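# Loop a rubber band around two bench dogs

## Task

Stretch the rubber band so it wraps a single time around each of the two bench dogs, sitting against their sides above the board and not resting on their top ends; when finished the board has to lie flat on the table and not be moving.

## Robot and tools

Robot: two arms, left_arm and right_arm, each ending in a five-finger hand (the right arm has a right hand, the left arm its mirror-image left hand). Both hands are driven together in every command.

Frames. The scene frame has its origin at table-top height midway between the nominal arm bases, +z up, +x out over the table, and left_arm on the +y side (these names do not match image left/right). Actual bases: left_arm at (+0.006, +0.421, 0) m, right_arm at (-0.053, -0.317, -0.001) m, both almost unrotated. Reported hand positions, orientations (quat_wxyz) and velocities are in each arm's own base frame; fixed cameras and the table use the scene frame. Offsets you send are along the axes of that arm's current Hand target.

Hand point: a spot about 0.15 m out from the wrist flange and 0.05 m in front of the palm. Its +z runs along the straight fingers (they extend 0.06-0.07 m past it), +y points out of the palm, and +x goes across the palm away from the thumb on the right hand, toward the thumb on the left hand. A bracket on the little-finger side of the wrist sticks out and can strike things; with fingers level, the wrist may hang below the hand point and touch the table first.

The 28-number row (every value in [-1, 1], always all 28 even if one arm is idle): left_arm dx, dy, dz, rx, ry, rz; left hand little, ring, middle, index, thumb_bend, thumb_turn, force_limit, speed; then the same 14 for right_arm and its hand. The six pose numbers are an offset, not a pose: they are measured from that arm's Hand target at the start of the action, in the Hand target's axes; 1.0 equals 0.6 m of travel or 180 degrees of turn, and rx, ry, rz form a single rotation vector. Sending six zeros asks nothing new of that arm. Finger numbers are absolute targets: +1 straight/open, -1 curled/closed; thumb_turn +1 beside the palm, -1 across in front of it. force_limit maps -1..+1 to about 0..10 N at the fingertip (0..15 N for the two thumb motors). speed maps -1 (nearly stopped) up to full at +0.48 and above; use about -0.94 or lower for a gentle grip. There is no 'no change' value: to keep a hand as it is, repeat the last eight numbers actually sent to it (before any were sent, use its hand_measured six values plus hand_force_limit and hand_speed).

Tools.
- execute_actions(actions, cameras): actions is a list of actions; each action is a table of up to 15 rows, one per 1/30 s step. Every row in an action counts from the same start pose, not from the previous row; a short table holds its last row to step 15. Each new action starts from the updated Hand target, so repeating an offset moves further. Images come back only for an empty actions list or when cameras names them (["all"] for all).
- move(target, speed, blend, stop_force, zero, blocking, cameras): straight-line path of each hand point toward offsets from its Hand target. target is one 28-number row or up to 15 rows, every row offset from the same starting Hand targets. speed in m/s, 0.002 to 3.6, default 0.25 (turn rate limited to twice that in rad/s); one value or one per target. blend in m rounds corners in a list; 0 stops at each. stop_force in N, 3 to 120, one value for both arms, ends an arm's path when its wrist sensor feels that much push against the motion; requires identical hand numbers in every row and cannot be combined with blocking=false. zero (only with stop_force, default true) re-zeroes the sensor first. The whole move is capped at 10 s. Paths do not avoid obstacles or the other arm. Result adds a 'move:' line with the ending (done, off_target, moving, held, fault) and limits such as paced or held.
- wait(seconds 0-3600): lets time pass without new commands.
- stop(): brakes a running move.
- zoom_image(camera, region [x0, y0, x1, y1] in pixels, at most 504 square): closer view of the newest image of that camera.
- zero_wrist_force(arm): tares that arm's wrist sensor.
- show_instructions(): shows the reference images.
- finished_scene(scene=1): ends the scene for good; the band must already stay in place unaided.

Cameras: cam_head_left, cam_head_right, cam_high (504x504, fixed), cam_left_wrist, cam_right_wrist (672x504 fisheye, riding on the arms).

Results: Hand target is the last commanded pose after clipping; the hand often rests a bit short, and the next execute_actions call re-requests it. Each turn is clipped to within 32 degrees of the measured orientation per step. hand_measured, hand_stopped_by (moving, target, force, stalled, fault) and hand_load_n list six values in motor order; a lost grip shows as hand_load_n dropping toward 0. Wrist force/torque lines are in the hand's own axes. Velocities are omitted while joints are within noise.

Gripping: thumb turned in front of the palm closes on objects about 0.035-0.065 m thick; thumb tip against index pad can pinch thin light things. A motor only starts when its target changes by 0.002 or more. To squeeze harder, raise force_limit and send a more-closed target; to loosen, send a more-open one.

Avoid: net force around 150 N or joint overload causes a 10 s fault stop; arms are stiff, so targets past a hard contact fault easily. Do not let the two arms collide or close a hand on the other hand's fingers. Do not drop things, release moving parts, slam, or shove hard; nothing may end off the table. Keep the wrist away from the first joint's axis. Long stretched holds heat motors (brakes at 85 °C). Occasional outside nudges can shift loose objects, so check the band and board before finishing.

Each tool is called after "Call:" by a JSON object that holds its "fn" and its "kwargs", one argument or row to a line.

Reference images:

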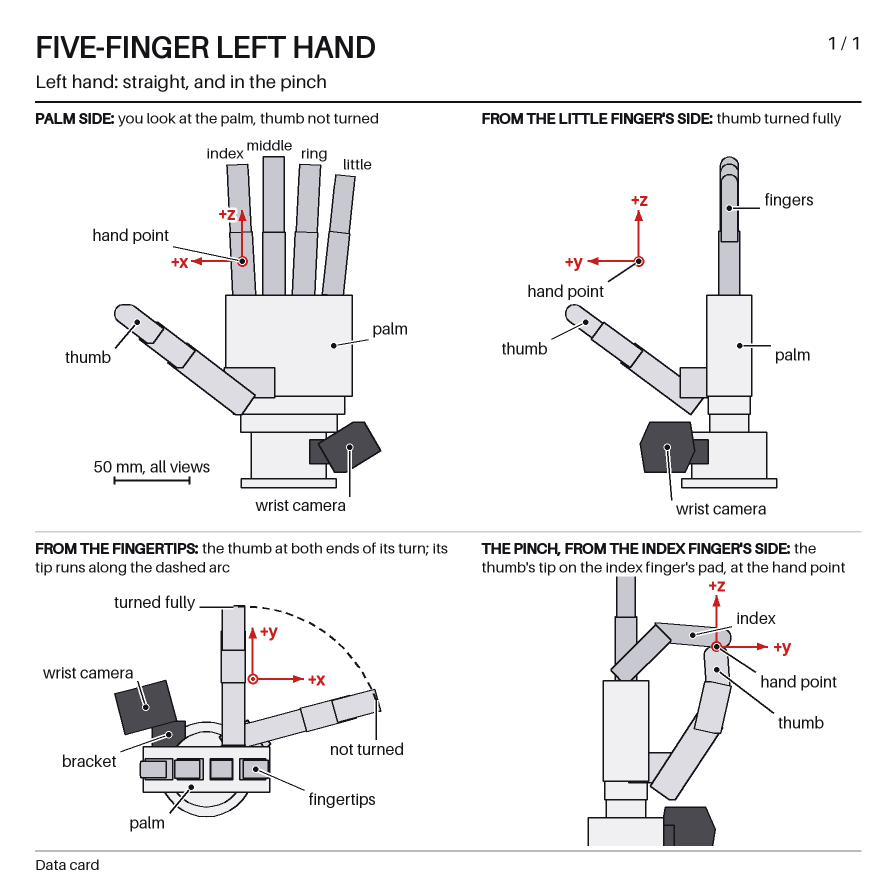

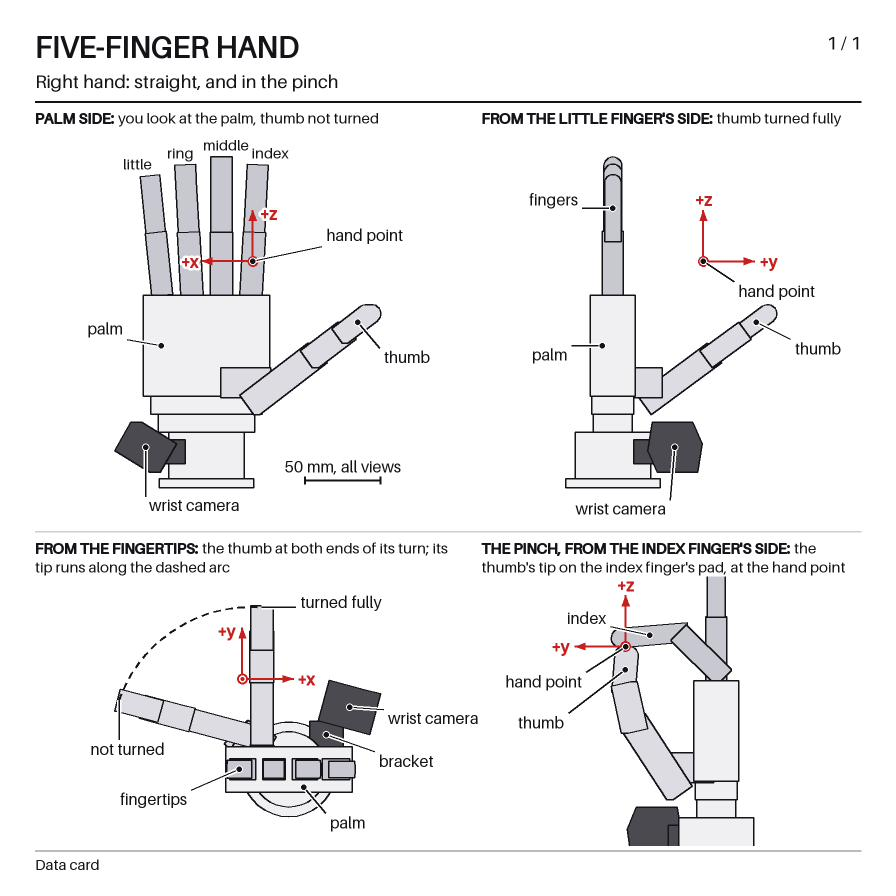

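## Session

Call:
{"fn": "execute_actions", "kwargs": {
  "actions": []
}}

Scene clock: 0.00 s.
left_arm: end_effector_position=(+0.2991, -0.2124, +0.3097) hand_measured=(+1.000, +1.000, +1.000, +1.000, +1.000, +1.000) hand_load_n=(+0.0, +0.0, +0.0, +0.0, +0.0, +0.0) hand_stopped_by=(target, target, target, target, target, target) hand_force_limit=0.00 hand_speed=-0.80 end_effector_quat_wxyz=(-0.294, -0.456, +0.838, +0.061) | right_arm: end_effector_position=(+0.3847, +0.1694, +0.1147) hand_measured=(+1.000, +1.000, +1.000, +1.000, +1.000, +1.000) hand_load_n=(+0.0, +0.0, +0.0, +0.0, +0.0, +0.0) hand_stopped_by=(target, target, target, target, target, target) hand_force_limit=0.00 hand_speed=-0.80 end_effector_quat_wxyz=(-0.267, -0.224, +0.914, -0.208)
Joint positions: left_arm=[3.046 -2.097 -1.315 1.268 -1.352 3.685] | right_arm=[0.201 -0.868 1.399 1.602 1.994 -1.726]
Joint velocities: within noise
Joint torques (N m): no reading
Wrist force (N): no reading
Wrist torque (N m): no reading
Wrist force, peak (N): no reading
Hand target: left_arm +0.2991, -0.2124, +0.3097; -0.294, -0.456, +0.838, +0.061 | right_arm +0.3847, +0.1694, +0.1147; -0.267, -0.224, +0.914, -0.208

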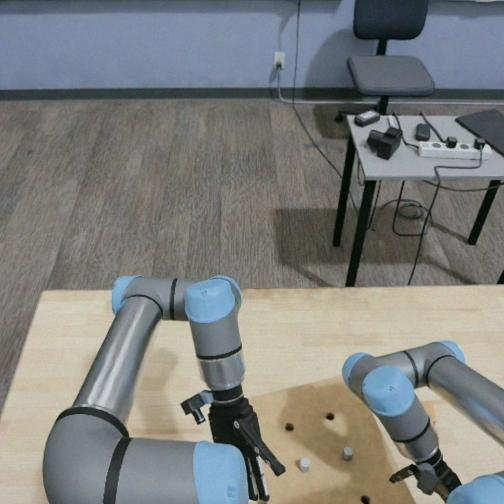

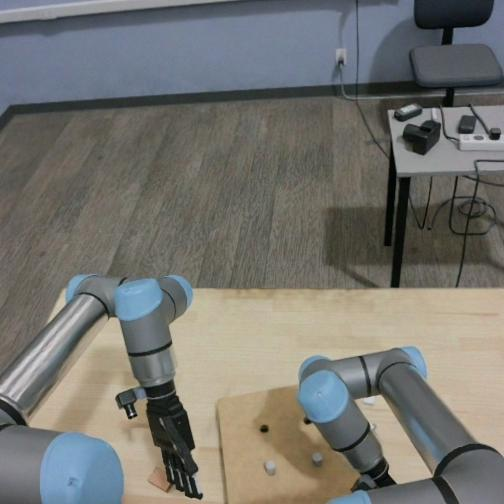

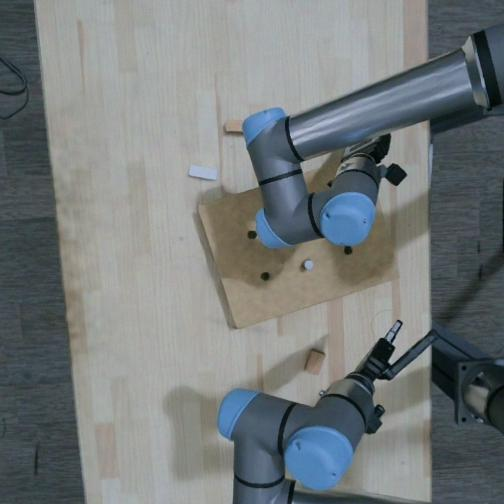

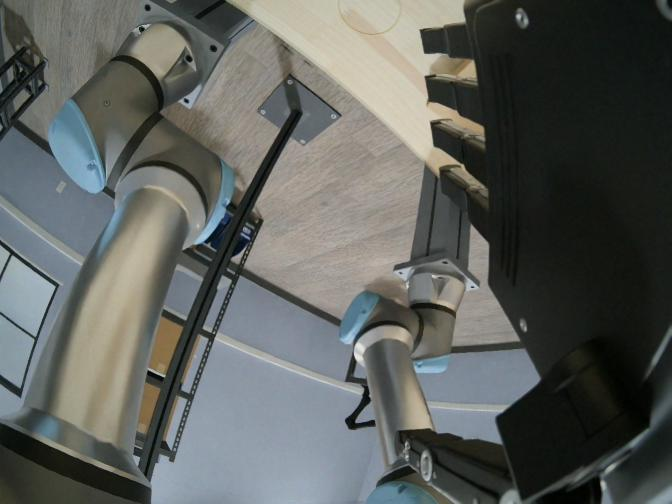

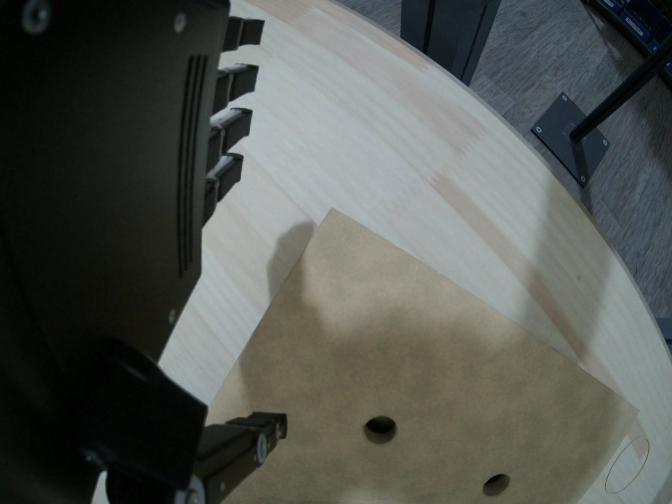

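Call:
{"fn": "zoom_image", "kwargs": {
  "camera": "cam_high",
  "region": [190, 100, 442, 352]
}}

Call:
{"fn": "zoom_image", "kwargs": {
  "camera": "cam_high",
  "region": [340, 290, 440, 390]
}}

Call:
{"fn": "zoom_image", "kwargs": {
  "camera": "cam_head_left",
  "region": [180, 350, 480, 504]
}}

Call:
{"fn": "zoom_image", "kwargs": {
  "camera": "cam_head_right",
  "region": [130, 350, 430, 504]
}}

Call:
{"fn": "zoom_image", "kwargs": {
  "camera": "cam_right_wrist",
  "region": [470, 350, 672, 504]
}}

Scaled by 2.000 from the camera's image (finer frame: 720x720).

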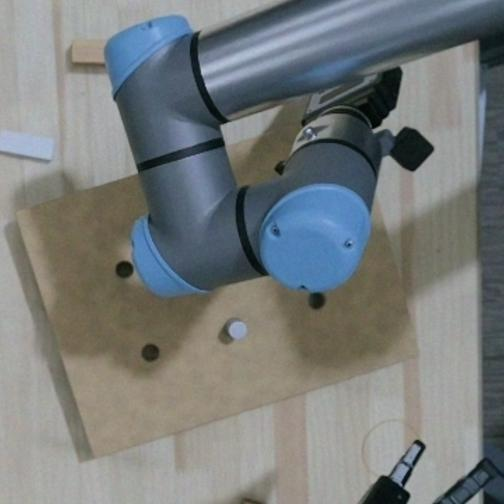

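Scaled by 5.040 from the camera's image (finer frame: 720x720).

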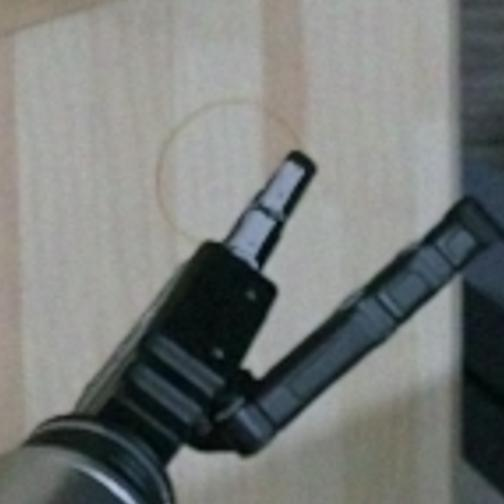

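Scaled by 1.680 from the camera's image (finer frame: 720x720).

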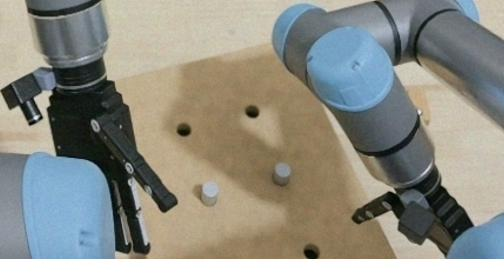

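Scaled by 1.680 from the camera's image (finer frame: 720x720).

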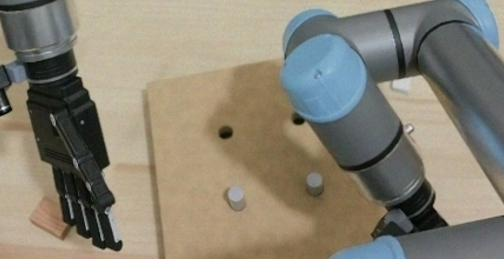

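Scaled by 2.495 from the camera's image (finer frame: 960x720).

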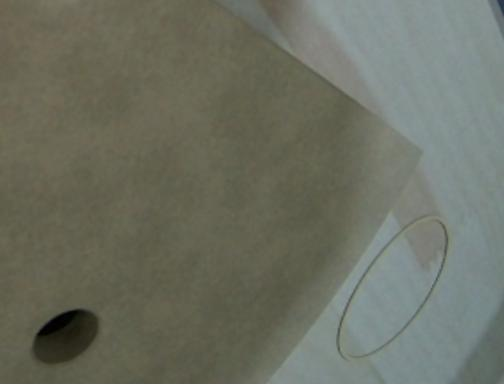

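Call:
{"fn": "move", "kwargs": {
  "target": [-0.123,0.146,-0.102,0,0,0, 1,1,1,1,1,1,0,-0.8, 0.308,-0.293,0.007,0,0,0, 1,1,1,1,1,1,0,-0.8],
  "cameras": ["all"]
}}

Scene clock: 17.20 s.
left_arm: end_effector_position=(+0.2993, -0.0927, +0.3600) hand_measured=(+1.000, +1.000, +1.000, +1.000, +1.000, +1.000) hand_load_n=(+0.0, +0.0, +0.0, +0.0, +0.0, +0.0) hand_stopped_by=(target, target, target, target, target, target) hand_force_limit=0.00 hand_speed=-0.80 end_effector_quat_wxyz=(-0.294, -0.456, +0.838, +0.061) | right_arm: end_effector_position=(+0.3345, -0.0308, +0.2645) hand_measured=(+1.000, +1.000, +1.000, +1.000, +1.000, +1.000) hand_load_n=(+0.0, +0.0, +0.0, +0.0, +0.0, +0.0) hand_stopped_by=(target, target, target, target, target, target) hand_force_limit=0.00 hand_speed=-0.80 end_effector_quat_wxyz=(-0.267, -0.224, +0.914, -0.208)
Joint positions: left_arm=[3.29 -1.997 -1.341 1.163 -1.488 3.89] | right_arm=[-0.224 -1.239 1.514 1.636 2.183 -2.167]
Joint torques (N m): left_arm=[7.43 46.38 25.02 -4.64 -2.14 2.51] | right_arm=[-8.33 -42.2 -32.31 4.39 2.44 -2.42]
Wrist force (N): left_arm=[0.2 -0.1 -0.2] | right_arm=[0.2 0.0 0.2]
Wrist torque (N m): left_arm=[-0.04 -0.04 -0.03] | right_arm=[-0.01 -0.02 0.06]
Wrist force, peak (N): left_arm=[-0.2 0.8 -0.4] | right_arm=[1.3 -0.9 0.3]
Hand target: left_arm +0.2993, -0.0927, +0.3600; -0.294, -0.456, +0.838, +0.061 | right_arm +0.3345, -0.0308, +0.2645; -0.267, -0.224, +0.914, -0.208
Off the commanded pose: left_arm 0.000 m, 0 deg | right_arm 0.000 m, 0 deg.
move: done
cam_left_wrist: T_world_to_cam=[[0.60175, -0.75194, -0.26923, -0.14912], [-0.22247, -0.48156, 0.84771, -0.28299], [-0.76707, -0.45021, -0.45706, 0.46054]] pos_world=[0.38004, -0.04107, 0.41024]
cam_right_wrist: T_world_to_cam=[[-0.68589, 0.71889, -0.11294, 0.28678], [0.72768, 0.67627, -0.11462, -0.19371], [-0.00602, -0.16081, -0.98697, 0.37248]] pos_world=[0.3399, -0.01526, 0.37782]

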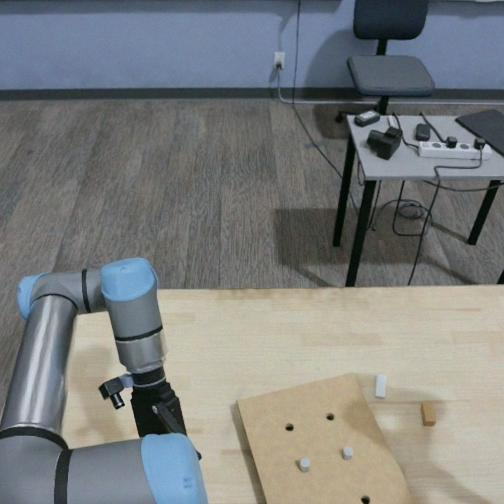

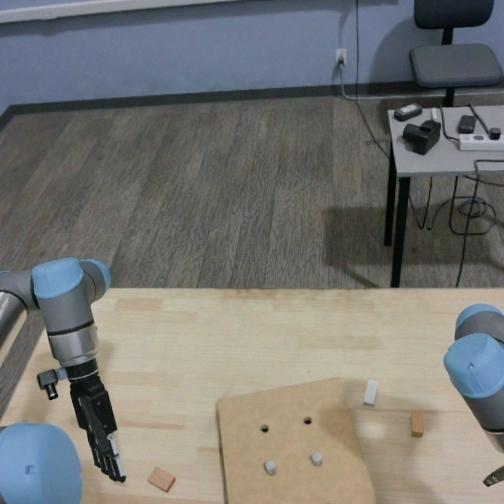

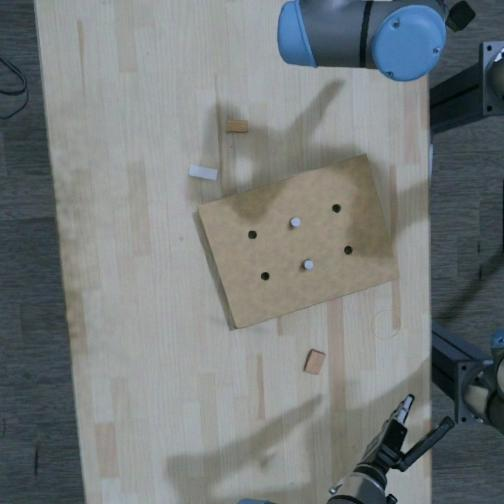

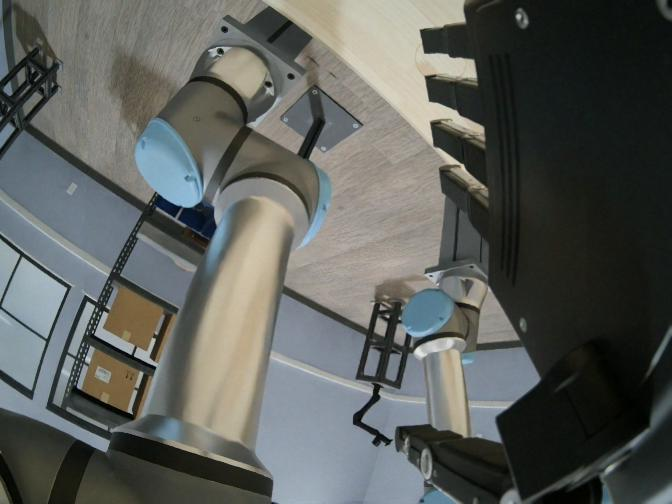

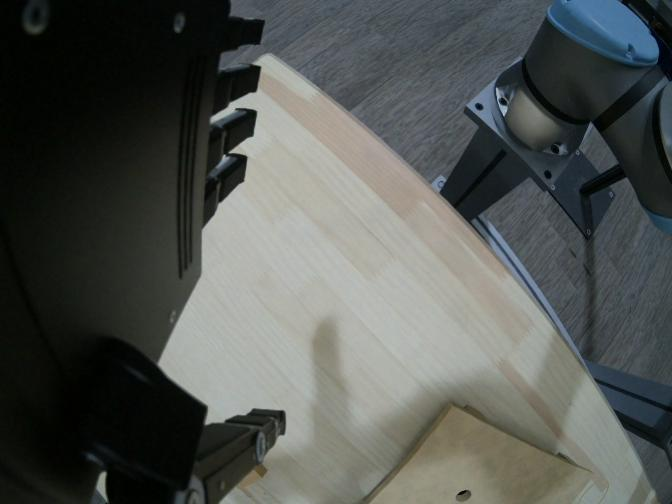

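Call:
{"fn": "zoom_image", "kwargs": {
  "camera": "cam_high",
  "region": [230, 180, 430, 380]
}}

Call:
{"fn": "zoom_image", "kwargs": {
  "camera": "cam_high",
  "region": [350, 290, 440, 380]
}}

Call:
{"fn": "zoom_image", "kwargs": {
  "camera": "cam_head_right",
  "region": [210, 370, 380, 504]
}}

Call:
{"fn": "zoom_image", "kwargs": {
  "camera": "cam_head_left",
  "region": [230, 370, 410, 504]
}}

Scaled by 2.520 from the camera's image (finer frame: 720x720).

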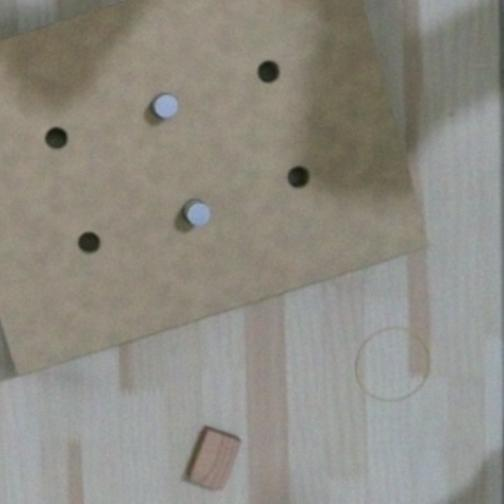

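Scaled by 5.600 from the camera's image (finer frame: 720x720).

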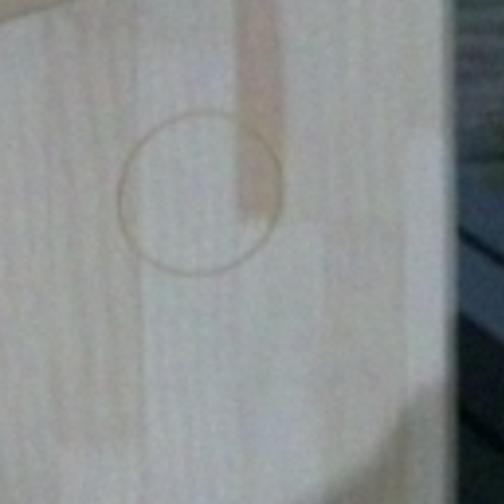

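Scaled by 2.965 from the camera's image (finer frame: 720x720).

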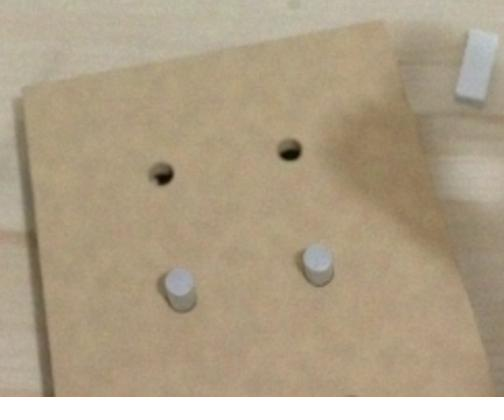

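Scaled by 2.800 from the camera's image (finer frame: 720x720).

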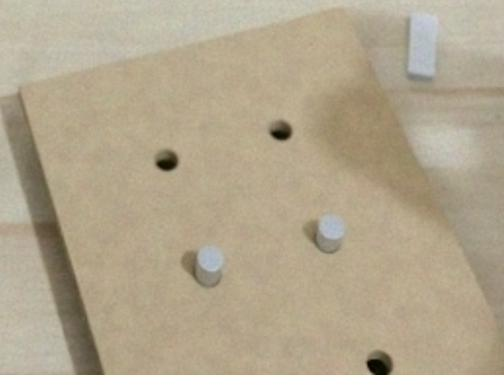

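Call:
{"fn": "zoom_image", "kwargs": {
  "camera": "cam_left_wrist",
  "region": [400, 0, 560, 240]
}}

Call:
{"fn": "zoom_image", "kwargs": {
  "camera": "cam_right_wrist",
  "region": [160, 340, 320, 504]
}}

Call:
{"fn": "zoom_image", "kwargs": {
  "camera": "cam_high",
  "region": [350, 380, 460, 504]
}}

Scaled by 2.100 from the camera's image (finer frame: 960x720).

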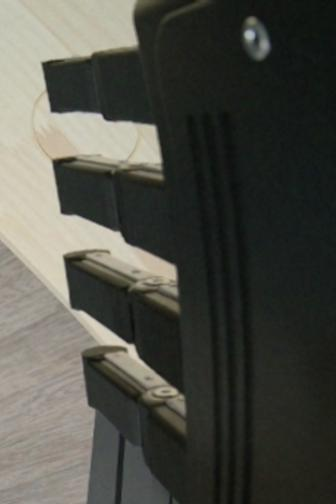

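Scaled by 3.073 from the camera's image (finer frame: 960x720).

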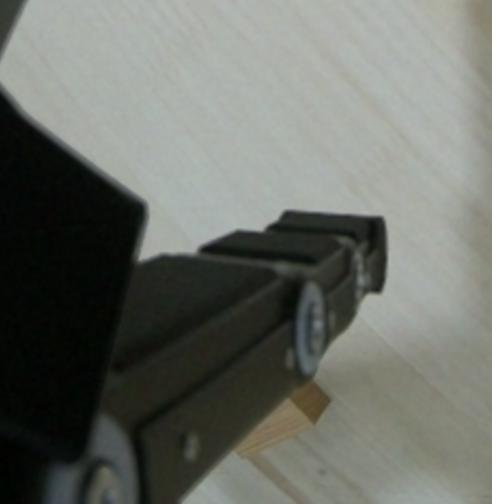

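Scaled by 4.065 from the camera's image (finer frame: 720x720).

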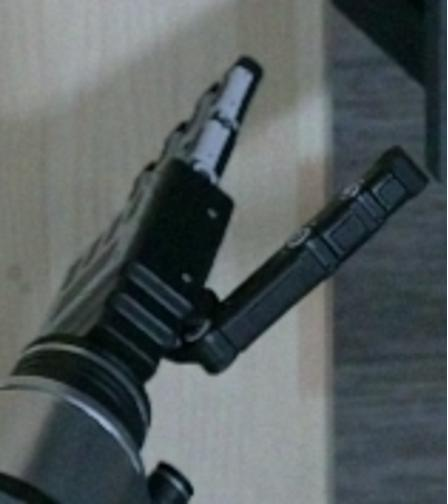

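Call:
{"fn": "move", "kwargs": {
  "target": [-0.029,-0.196,0.425,0.217,-0.040,0.461, 1,1,1,1,1,1,0,-0.8, 0,0,0,0,0,0, 1,1,1,1,1,1,0,-0.8],
  "cameras": ["cam_left_wrist","cam_high"]
}}

Scene clock: 44.97 s.
left_arm: end_effector_position=(+0.2523, -0.1888, +0.0998) hand_measured=(+1.000, +1.000, +1.000, +1.000, +1.000, +1.000) hand_load_n=(+0.0, +0.0, +0.0, +0.0, +0.0, +0.0) hand_stopped_by=(target, target, target, target, target, target) hand_force_limit=0.00 hand_speed=-0.80 end_effector_quat_wxyz=(-0.057, +0.141, +0.913, -0.378) | right_arm: end_effector_position=(+0.3345, -0.0308, +0.2645) hand_measured=(+1.000, +1.000, +1.000, +1.000, +1.000, +1.000) hand_load_n=(+0.0, +0.0, +0.0, +0.0, +0.0, +0.0) hand_stopped_by=(target, target, target, target, target, target) hand_force_limit=0.00 hand_speed=-0.80 end_effector_quat_wxyz=(-0.267, -0.224, +0.914, -0.208)
Joint positions: left_arm=[3.345 -1.878 -2.102 1.958 -0.904 5.38] | right_arm=[-0.225 -1.239 1.514 1.636 2.183 -2.167]
Joint torques (N m): left_arm=[8.77 15.18 -1.13 -0.93 2.72 2.6] | right_arm=[-9.53 -42.05 -31.89 1.11 1.84 -2.24]
Wrist force (N): left_arm=[0.2 1.8 -0.9] | right_arm=[0.0 0.1 0.5]
Wrist torque (N m): left_arm=[0.58 -0.15 -0.24] | right_arm=[-0.01 0.00 0.05]
Wrist force, peak (N): left_arm=[0.2 2.1 -0.3] | right_arm=[-0.1 -0.2 0.7]
Hand target: left_arm +0.2523, -0.1888, +0.0998; -0.057, +0.141, +0.913, -0.379 | right_arm +0.3345, -0.0308, +0.2645; -0.267, -0.224, +0.914, -0.208
Off the commanded pose: left_arm 0.000 m, 0 deg | right_arm 0.000 m, 0 deg.
move: done
cam_left_wrist: T_world_to_cam=[[-0.4359, -0.59447, 0.67572, -0.06599], [-0.66155, 0.72069, 0.20727, 0.28249], [-0.6102, -0.35668, -0.70742, 0.26543]] pos_world=[0.32009, -0.14814, 0.17381]
Images, in order (width x height): cam_high 504x504, cam_left_wrist 672x504.

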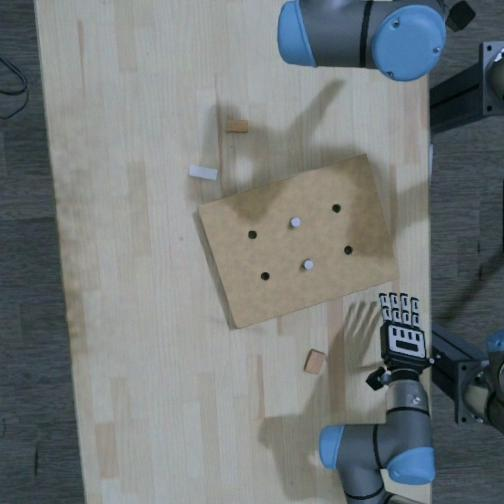

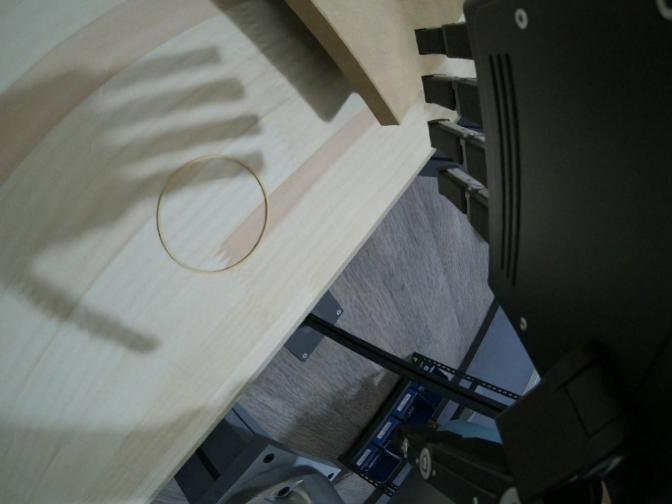

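Call:
{"fn": "zoom_image", "kwargs": {
  "camera": "cam_left_wrist",
  "region": [140, 140, 290, 290]
}}

Call:
{"fn": "zoom_image", "kwargs": {
  "camera": "cam_left_wrist",
  "region": [200, 0, 460, 150]
}}

Scaled by 3.360 from the camera's image (finer frame: 960x720).

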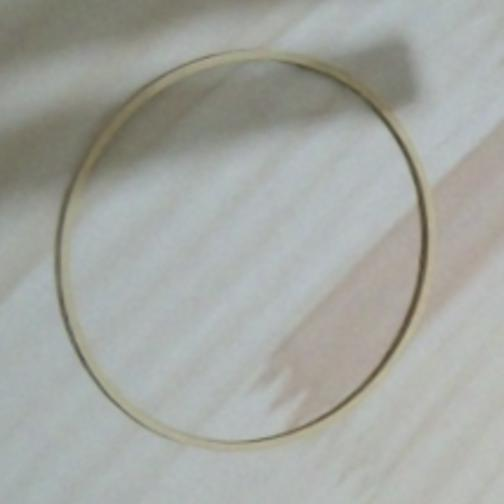

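Scaled by 1.938 from the camera's image (finer frame: 960x720).

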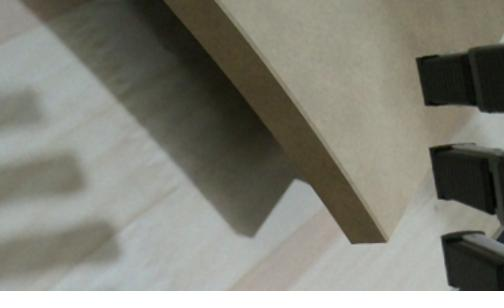

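Call:
{"fn": "move", "kwargs": {
  "target": [0,0,-0.118,0.194,0,0, 1,1,1,1,1,1,0,-0.8, 0,0,0,0,0,0, 1,1,1,1,1,1,0,-0.8],
  "cameras": ["cam_left_wrist"]
}}

Call:
{"fn": "zoom_image", "kwargs": {
  "camera": "cam_left_wrist",
  "region": [0, 0, 504, 504]
}}

Scene clock: 48.93 s.
left_arm: end_effector_position=(+0.2673, -0.1410, +0.1499) hand_measured=(+1.000, +1.000, +1.000, +1.000, +1.000, +1.000) hand_load_n=(+0.0, +0.0, -0.5, +0.0, +0.0, +0.0) hand_stopped_by=(target, target, target, target, target, target) hand_force_limit=0.00 hand_speed=-0.80 end_effector_quat_wxyz=(-0.097, +0.117, +0.757, -0.635) | right_arm: end_effector_position=(+0.3345, -0.0308, +0.2645) hand_measured=(+1.000, +1.000, +1.000, +1.000, +1.000, +1.000) hand_load_n=(+0.0, +0.0, +0.0, +0.0, +0.0, +0.0) hand_stopped_by=(target, target, target, target, target, target) hand_force_limit=0.00 hand_speed=-0.80 end_effector_quat_wxyz=(-0.267, -0.224, +0.914, -0.208)
Joint positions: left_arm=[3.706 -2.139 -2.197 1.423 -0.882 6.138] | right_arm=[-0.225 -1.239 1.514 1.636 2.183 -2.167]
Joint torques (N m): left_arm=[7.98 19.92 -6.65 -3.09 -1.88 2.51] | right_arm=[-8.93 -42.98 -31.63 1.04 1.44 -2.49]
Wrist force (N): left_arm=[0.0 2.2 -0.9] | right_arm=[0.0 -0.1 0.3]
Wrist torque (N m): left_arm=[0.72 -0.23 -0.35] | right_arm=[-0.03 -0.01 0.05]
Wrist force, peak (N): left_arm=[-0.4 2.5 -1.6] | right_arm=[0.0 -0.3 0.5]
Hand target: left_arm +0.2673, -0.1410, +0.1499; -0.097, +0.117, +0.757, -0.635 | right_arm +0.3345, -0.0308, +0.2645; -0.267, -0.224, +0.914, -0.208
Off the commanded pose: left_arm 0.000 m, 0 deg | right_arm 0.000 m, 0 deg.
move: done
cam_left_wrist: T_world_to_cam=[[-0.28247, -0.10528, 0.95348, -0.07855], [-0.65149, 0.75062, -0.11012, 0.29665], [-0.70411, -0.65229, -0.28062, 0.24644]] pos_world=[0.3446, -0.07019, 0.17672]

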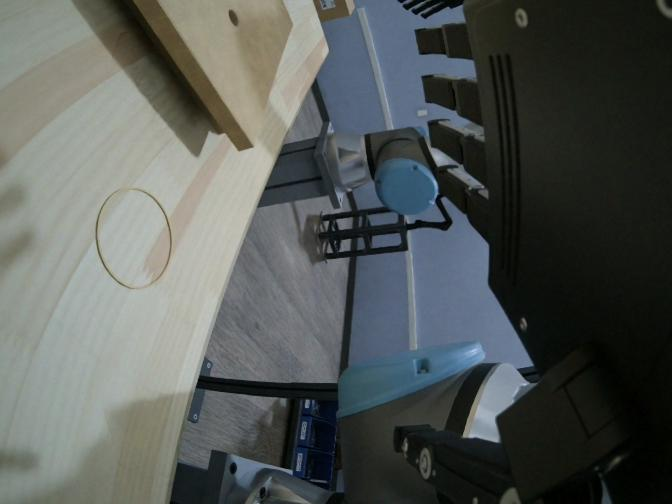

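Scaled by 1.000.

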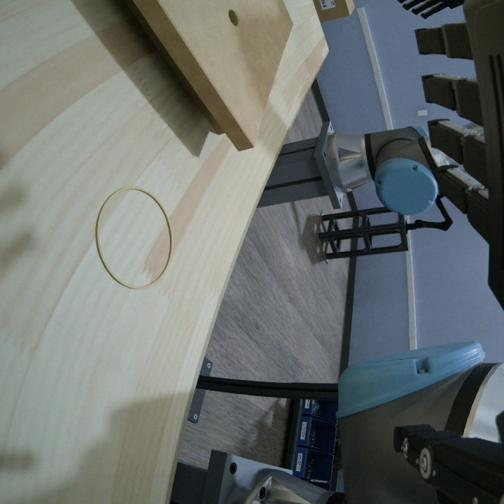

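Call:
{"fn": "zoom_image", "kwargs": {
  "camera": "cam_left_wrist",
  "region": [110, 0, 340, 170]
}}

Call:
{"fn": "zoom_image", "kwargs": {
  "camera": "cam_left_wrist",
  "region": [80, 170, 200, 300]
}}

Scaled by 2.191 from the camera's image (finer frame: 960x720).

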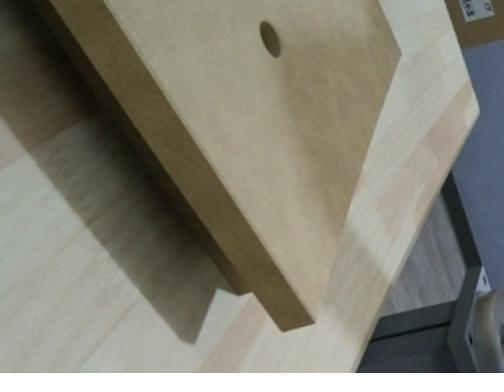

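Scaled by 3.877 from the camera's image (finer frame: 960x720).

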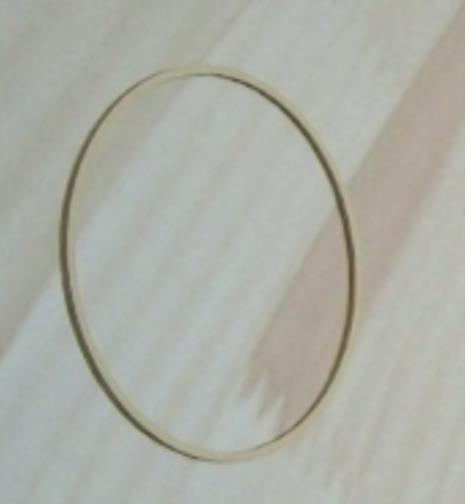

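Call:
{"fn": "move", "kwargs": {
  "target": [-0.002,0.217,0.066,-0.194,0,0, -1,-1,-1,-1,1,1,0,0, 0,0,0,0,0,0, 1,1,1,1,1,1,0,-0.8],
  "cameras": ["cam_left_wrist"],
  "speed": 0.12
}}

Call:
{"fn": "zoom_image", "kwargs": {
  "camera": "cam_left_wrist",
  "region": [200, 120, 420, 320]
}}

Scene clock: 54.43 s.
left_arm: end_effector_position=(+0.2638, -0.1570, +0.0148) hand_measured=(-1.000, -1.000, -1.000, -1.000, +1.000, +1.000) hand_load_n=(+0.0, +0.0, +0.0, +0.0, +0.0, +0.0) hand_stopped_by=(target, target, target, target, target, target) hand_force_limit=0.00 hand_speed=0.00 end_effector_quat_wxyz=(-0.057, +0.141, +0.913, -0.379) | right_arm: end_effector_position=(+0.3345, -0.0308, +0.2645) hand_measured=(+1.000, +1.000, +1.000, +1.000, +1.000, +1.000) hand_load_n=(+0.0, +0.0, +0.0, +0.0, +0.0, +0.0) hand_stopped_by=(target, target, target, target, target, target) hand_force_limit=0.00 hand_speed=-0.80 end_effector_quat_wxyz=(-0.267, -0.224, +0.914, -0.208)
Joint positions: left_arm=[3.437 -2.089 -2.135 2.14 -0.947 5.483] | right_arm=[-0.225 -1.239 1.514 1.636 2.183 -2.167]
Joint torques (N m): left_arm=[-11.1 40.51 15.34 -0.87 -1.17 -2.5] | right_arm=[-9.19 -43.52 -32.22 1.11 0.88 -2.31]
Wrist force (N): left_arm=[-0.3 1.5 -0.7] | right_arm=[0.1 0.1 0.3]
Wrist torque (N m): left_arm=[0.52 -0.11 -0.17] | right_arm=[0.00 -0.02 0.06]
Wrist force, peak (N): left_arm=[-0.2 2.6 -1.2] | right_arm=[0.5 0.1 0.6]
Hand target: left_arm +0.2638, -0.1570, +0.0147; -0.057, +0.141, +0.913, -0.379 | right_arm +0.3345, -0.0308, +0.2645; -0.267, -0.224, +0.914, -0.208
Off the commanded pose: left_arm 0.000 m, 0 deg | right_arm 0.000 m, 0 deg.
move: done
cam_left_wrist: T_world_to_cam=[[-0.43591, -0.59428, 0.67588, 0.01538], [-0.66147, 0.72079, 0.20716, 0.2848], [-0.61028, -0.35677, -0.7073, 0.22367]] pos_world=[0.33159, -0.11634, 0.08881]

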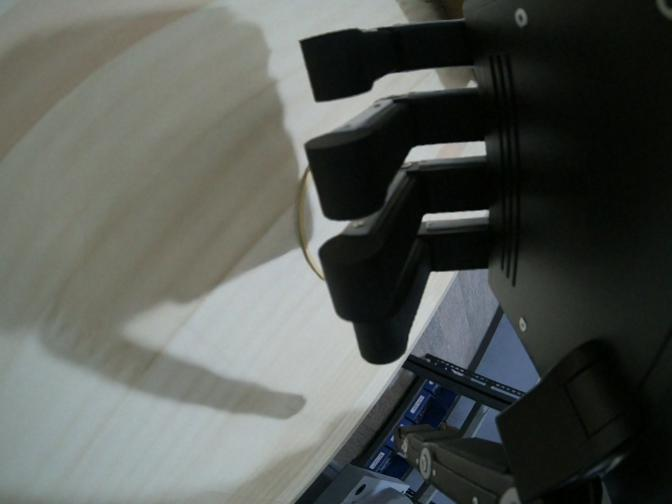

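Scaled by 2.291 from the camera's image (finer frame: 960x720).

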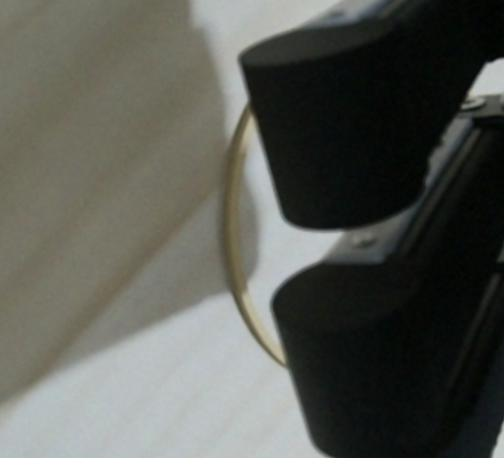

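Call:
{"fn": "move", "kwargs": {
  "target": [
    [0,-0.295,-0.295,0,0,0, -1,-1,-1,-1,1,1,0,0, 0,0,0,0,0,0, 1,1,1,1,1,1,0,-0.8],
    [0.007,-0.043,-0.782,0,0,0, -1,-1,-1,-1,1,1,0,0, 0,0,0,0,0,0, 1,1,1,1,1,1,0,-0.8]
  ],
  "blend": 0.05,
  "cameras": ["cam_high"]
}}

Call:
{"fn": "move", "kwargs": {
  "target": [
    [0,0,0,0,0,0, -1,-1,-1,-1,1,1,0,0, -0.001,0.114,-0.148,-0.1226,-0.1397,-0.3678, -1,-1,1,1,1,-1,0,0],
    [0,0,0,0,0,0, -1,-1,-1,-1,1,1,0,0, -0.288,0.798,-0.456,-0.1226,-0.1397,-0.3678, -1,-1,1,1,1,-1,0,0]
  ],
  "blend": 0.05,
  "cameras": ["cam_high","cam_right_wrist","cam_left_wrist"]
}}

Scene clock: 82.43 s.
left_arm: end_effector_position=(+0.3533, +0.1436, +0.3647) hand_measured=(-1.000, -1.000, -1.000, -1.000, +1.000, +1.000) hand_load_n=(+0.0, +0.0, +0.0, +0.0, +0.0, -0.5) hand_stopped_by=(target, target, target, target, target, target) hand_force_limit=0.00 hand_speed=0.00 end_effector_quat_wxyz=(-0.057, +0.141, +0.913, -0.379) | right_arm: end_effector_position=(+0.3345, -0.0308, +0.2645) hand_measured=(+1.000, +1.000, +1.000, +1.000, +1.000, +1.000) hand_load_n=(+0.5, +0.0, +0.0, +0.0, +0.0, -0.5) hand_stopped_by=(target, target, target, target, target, target) hand_force_limit=0.00 hand_speed=-0.80 end_effector_quat_wxyz=(-0.267, -0.224, +0.914, -0.208)
Joint positions: left_arm=[3.969 -1.964 -1.274 0.932 -1.265 5.964] | right_arm=[-0.225 -1.239 1.514 1.636 2.183 -2.167]
Joint torques (N m): left_arm=[7.68 25.83 26.32 -4.62 -1.62 2.71] | right_arm=[-9.1 -41.96 -31.52 1.09 0.1 -2.18]
Wrist force (N): left_arm=[0.1 1.3 -0.3] | right_arm=[0.1 0.1 0.2]
Wrist torque (N m): left_arm=[0.48 -0.16 -0.22] | right_arm=[0.00 -0.01 0.06]
Wrist force, peak (N): left_arm=[-0.3 2.6 0.1] | right_arm=[0.1 0.0 0.7]
Hand target: left_arm +0.3533, +0.1437, +0.3647; -0.057, +0.141, +0.913, -0.379 | right_arm +0.3345, -0.0308, +0.2645; -0.267, -0.224, +0.914, -0.208
Off the commanded pose: left_arm 0.000 m, 0 deg | right_arm 0.000 m, 0 deg.
move: done

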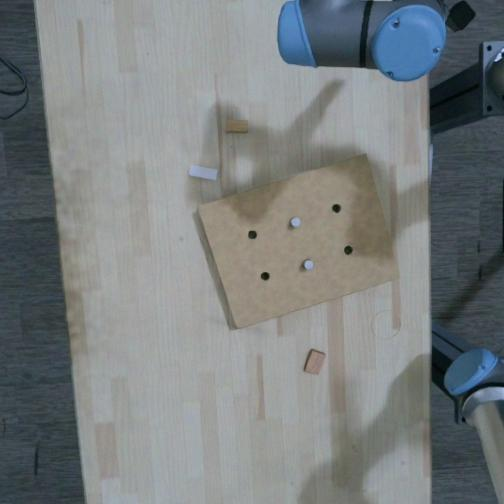

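Scene clock: 87.97 s.
left_arm: end_effector_position=(+0.3533, +0.1437, +0.3647) hand_measured=(-1.000, -1.000, -1.000, -1.000, +1.000, +1.000) hand_load_n=(+0.0, +0.0, +0.0, +0.0, +0.0, -0.5) hand_stopped_by=(target, target, target, target, target, target) hand_force_limit=0.00 hand_speed=0.00 end_effector_quat_wxyz=(-0.057, +0.141, +0.913, -0.379) | right_arm: end_effector_position=(+0.3232, +0.5457, +0.2501) hand_measured=(-1.000, -1.000, +1.000, +1.000, +1.000, -1.000) hand_load_n=(+0.0, +0.0, +0.0, +0.0, +0.0, +0.0) hand_stopped_by=(target, target, target, target, target, target) hand_force_limit=0.00 hand_speed=0.00 end_effector_quat_wxyz=(+0.169, +0.660, -0.706, -0.194)
Joint positions: left_arm=[3.969 -1.964 -1.273 0.931 -1.265 5.964] | right_arm=[0.597 -0.307 0.035 2.257 1.244 -2.547]
Joint torques (N m): left_arm=[7.54 25.82 24.64 -4.35 -1.57 2.68] | right_arm=[-7.92 -53.58 -32.08 5.14 -2.3 2.43]
Wrist force (N): left_arm=[0.2 1.2 -1.1] | right_arm=[0.3 -1.8 0.3]
Wrist torque (N m): left_arm=[0.52 -0.20 -0.21] | right_arm=[-0.27 -0.10 -0.10]
Wrist force, peak (N): left_arm=[0.2 1.6 -0.8] | right_arm=[0.5 -2.1 0.4]
Hand target: left_arm +0.3533, +0.1437, +0.3647; -0.057, +0.141, +0.913, -0.379 | right_arm +0.3242, +0.5468, +0.2505; +0.178, +0.665, -0.700, -0.187
Off the commanded pose: left_arm 0.000 m, 0 deg | right_arm 0.002 m, 2 deg.
elbow stopped short (right arm): the move would have taken joint 3 (elbow) straighter than the controller allows.
move: done
cam_left_wrist: T_world_to_cam=[[-0.43593, -0.59444, 0.67573, -0.00336], [-0.66154, 0.72071, 0.20724, 0.05485], [-0.6102, -0.35668, -0.70742, 0.63302]] pos_world=[0.42109, 0.18426, 0.43871]
cam_right_wrist: T_world_to_cam=[[-0.85689, -0.1872, 0.48031, 0.26438], [0.1501, 0.80076, 0.57987, -0.63197], [-0.49317, 0.56898, -0.65806, 0.1278]] pos_world=[0.38443, 0.48283, 0.32357]
Images, in order (width x height): cam_high 504x504, cam_left_wrist 672x504, cam_right_wrist 672x504.

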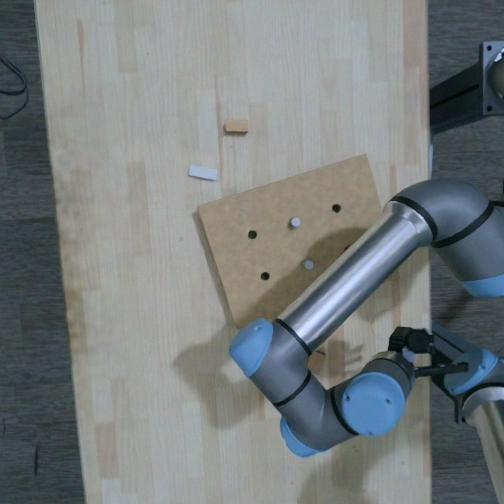

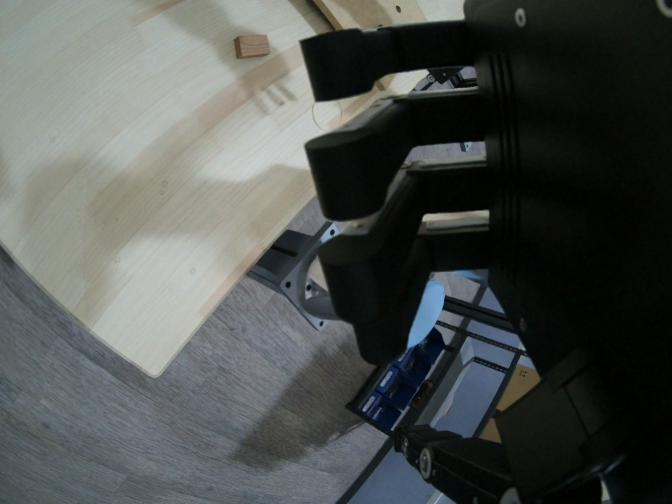

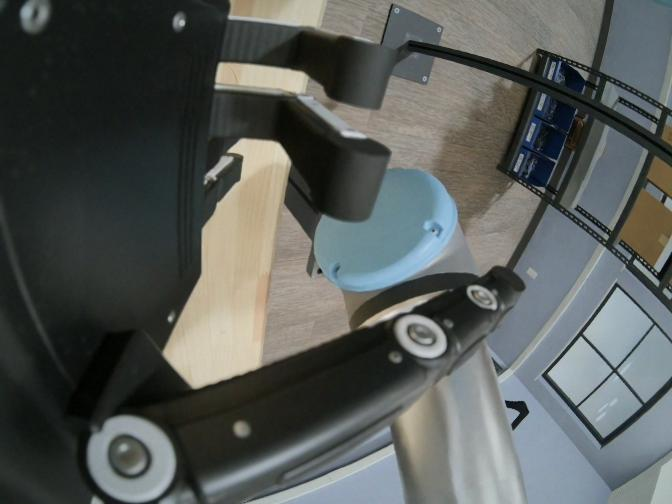

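Call:
{"fn": "move", "kwargs": {
  "target": [
    [0,0,0,0,0,0, -1,-1,-1,-1,1,1,0,0, 0.7,-0.0465,-0.0537,0,0,0, -1,-1,1,1,1,-1,0,0],
    [0,0,0,0,0,0, -1,-1,-1,-1,1,1,0,0, 0.9605,-0.0465,-0.0537,0.1226,0.1397,0.3678, -1,-1,1,1,1,-1,0,0]
  ],
  "blend": 0.05,
  "cameras": ["cam_high"]
}}

Scene clock: 94.27 s.
left_arm: end_effector_position=(+0.3533, +0.1437, +0.3647) hand_measured=(-1.000, -1.000, -1.000, -1.000, +1.000, +1.000) hand_load_n=(+0.0, +0.0, +0.5, +0.0, +0.0, +0.0) hand_stopped_by=(target, target, target, target, target, target) hand_force_limit=0.00 hand_speed=0.00 end_effector_quat_wxyz=(-0.057, +0.141, +0.913, -0.379) | right_arm: end_effector_position=(+0.3347, -0.0308, +0.2644) hand_measured=(-1.000, -1.000, +1.000, +1.000, +1.000, -1.000) hand_load_n=(+0.0, +0.0, +0.0, +0.0, +0.0, +0.0) hand_stopped_by=(target, target, target, target, target, target) hand_force_limit=0.00 hand_speed=0.00 end_effector_quat_wxyz=(-0.267, -0.224, +0.914, -0.208)
Joint positions: left_arm=[3.969 -1.964 -1.273 0.931 -1.265 5.964] | right_arm=[-0.224 -1.238 1.513 1.636 2.183 -2.167]
Joint torques (N m): left_arm=[7.59 27.41 26.7 -4.41 -1.57 2.54] | right_arm=[-7.32 -37.1 -2.4 5.18 2.49 2.4]
Wrist force (N): left_arm=[0.0 1.6 -0.4] | right_arm=[-0.1 0.1 0.4]
Wrist torque (N m): left_arm=[0.52 -0.16 -0.23] | right_arm=[0.01 0.01 -0.08]
Wrist force, peak (N): left_arm=[0.0 1.7 -0.8] | right_arm=[0.6 -2.0 0.4]
Hand target: left_arm +0.3533, +0.1437, +0.3647; -0.057, +0.141, +0.913, -0.379 | right_arm +0.3347, -0.0308, +0.2643; -0.267, -0.224, +0.914, -0.208
Off the commanded pose: left_arm 0.000 m, 0 deg | right_arm 0.000 m, 0 deg.
move: done

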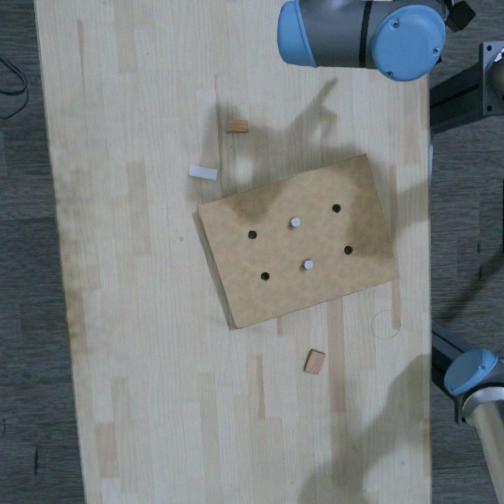

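Call:
{"fn": "zoom_image", "kwargs": {
  "camera": "cam_high",
  "region": [360, 260, 460, 360]
}}

Scaled by 5.040 from the camera's image (finer frame: 720x720).

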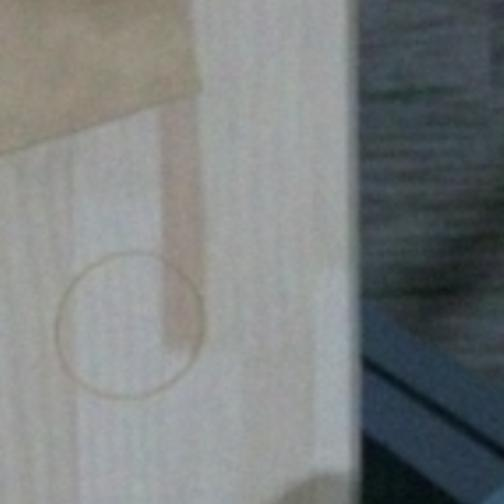

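Call:
{"fn": "move", "kwargs": {
  "target": [
    [-0.005,-0.246,0.246,-0.2824,-0.0818,-0.6214, -1,-1,1,1,1,-1,0,0, 0,0,0,0,0,0, -1,-1,1,1,1,-1,0,0],
    [0.015,-0.176,0.682,-0.2824,-0.0818,-0.6214, -1,-1,1,1,1,-1,0,0, 0,0,0,0,0,0, -1,-1,1,1,1,-1,0,0]
  ],
  "cameras": ["cam_high","cam_left_wrist"]
}}

Scene clock: 102.60 s.
left_arm: end_effector_position=(+0.2358, -0.2010, +0.1501) hand_measured=(-1.000, -1.000, +1.000, +1.000, +1.000, -1.000) hand_load_n=(+0.0, +0.0, +0.0, +0.0, +0.0, +0.0) hand_stopped_by=(target, target, target, target, target, target) hand_force_limit=0.00 hand_speed=0.00 end_effector_quat_wxyz=(+0.182, +0.680, -0.686, -0.183) | right_arm: end_effector_position=(+0.3347, -0.0308, +0.2643) hand_measured=(-1.000, -1.000, +1.000, +1.000, +1.000, -1.000) hand_load_n=(+0.0, +0.0, +0.0, +0.0, +0.0, +0.0) hand_stopped_by=(target, target, target, target, target, target) hand_force_limit=0.00 hand_speed=0.00 end_effector_quat_wxyz=(-0.267, -0.224, +0.914, -0.208)
Joint positions: left_arm=[3.051 -2.082 -1.738 1.728 -1.529 3.07] | right_arm=[-0.224 -1.238 1.513 1.636 2.183 -2.167]
Joint torques (N m): left_arm=[-10.13 26.34 -0.43 -1.49 2.08 -2.7] | right_arm=[3.42 -23.59 -3.78 5.13 2.43 2.26]
Wrist force (N): left_arm=[0.7 -0.1 0.5] | right_arm=[-0.1 0.1 0.4]
Wrist torque (N m): left_arm=[-0.05 -0.16 0.16] | right_arm=[0.01 0.00 -0.08]
Wrist force, peak (N): left_arm=[1.3 -0.4 1.6] | right_arm=[0.0 0.4 0.8]
Hand target: left_arm +0.2358, -0.2010, +0.1501; +0.182, +0.680, -0.686, -0.183 | right_arm +0.3347, -0.0308, +0.2643; -0.267, -0.224, +0.914, -0.208
Off the commanded pose: left_arm 0.000 m, 0 deg | right_arm 0.000 m, 0 deg.
move: done
cam_left_wrist: T_world_to_cam=[[0.8325, -0.24251, -0.49813, -0.16653], [0.0682, -0.84742, 0.52653, -0.26526], [-0.54982, -0.47231, -0.68893, 0.24634]] pos_world=[0.29217, -0.14883, 0.22642]

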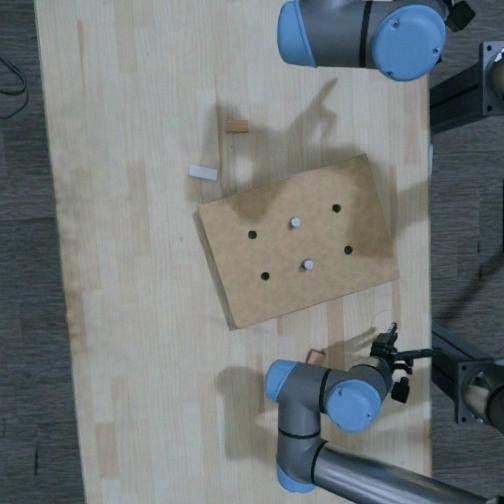

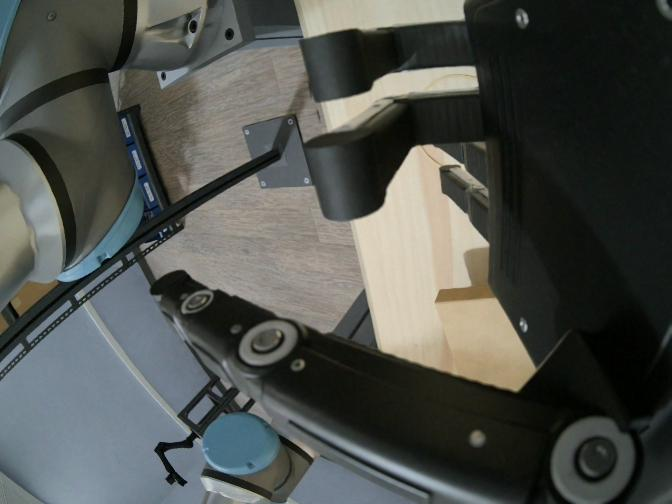

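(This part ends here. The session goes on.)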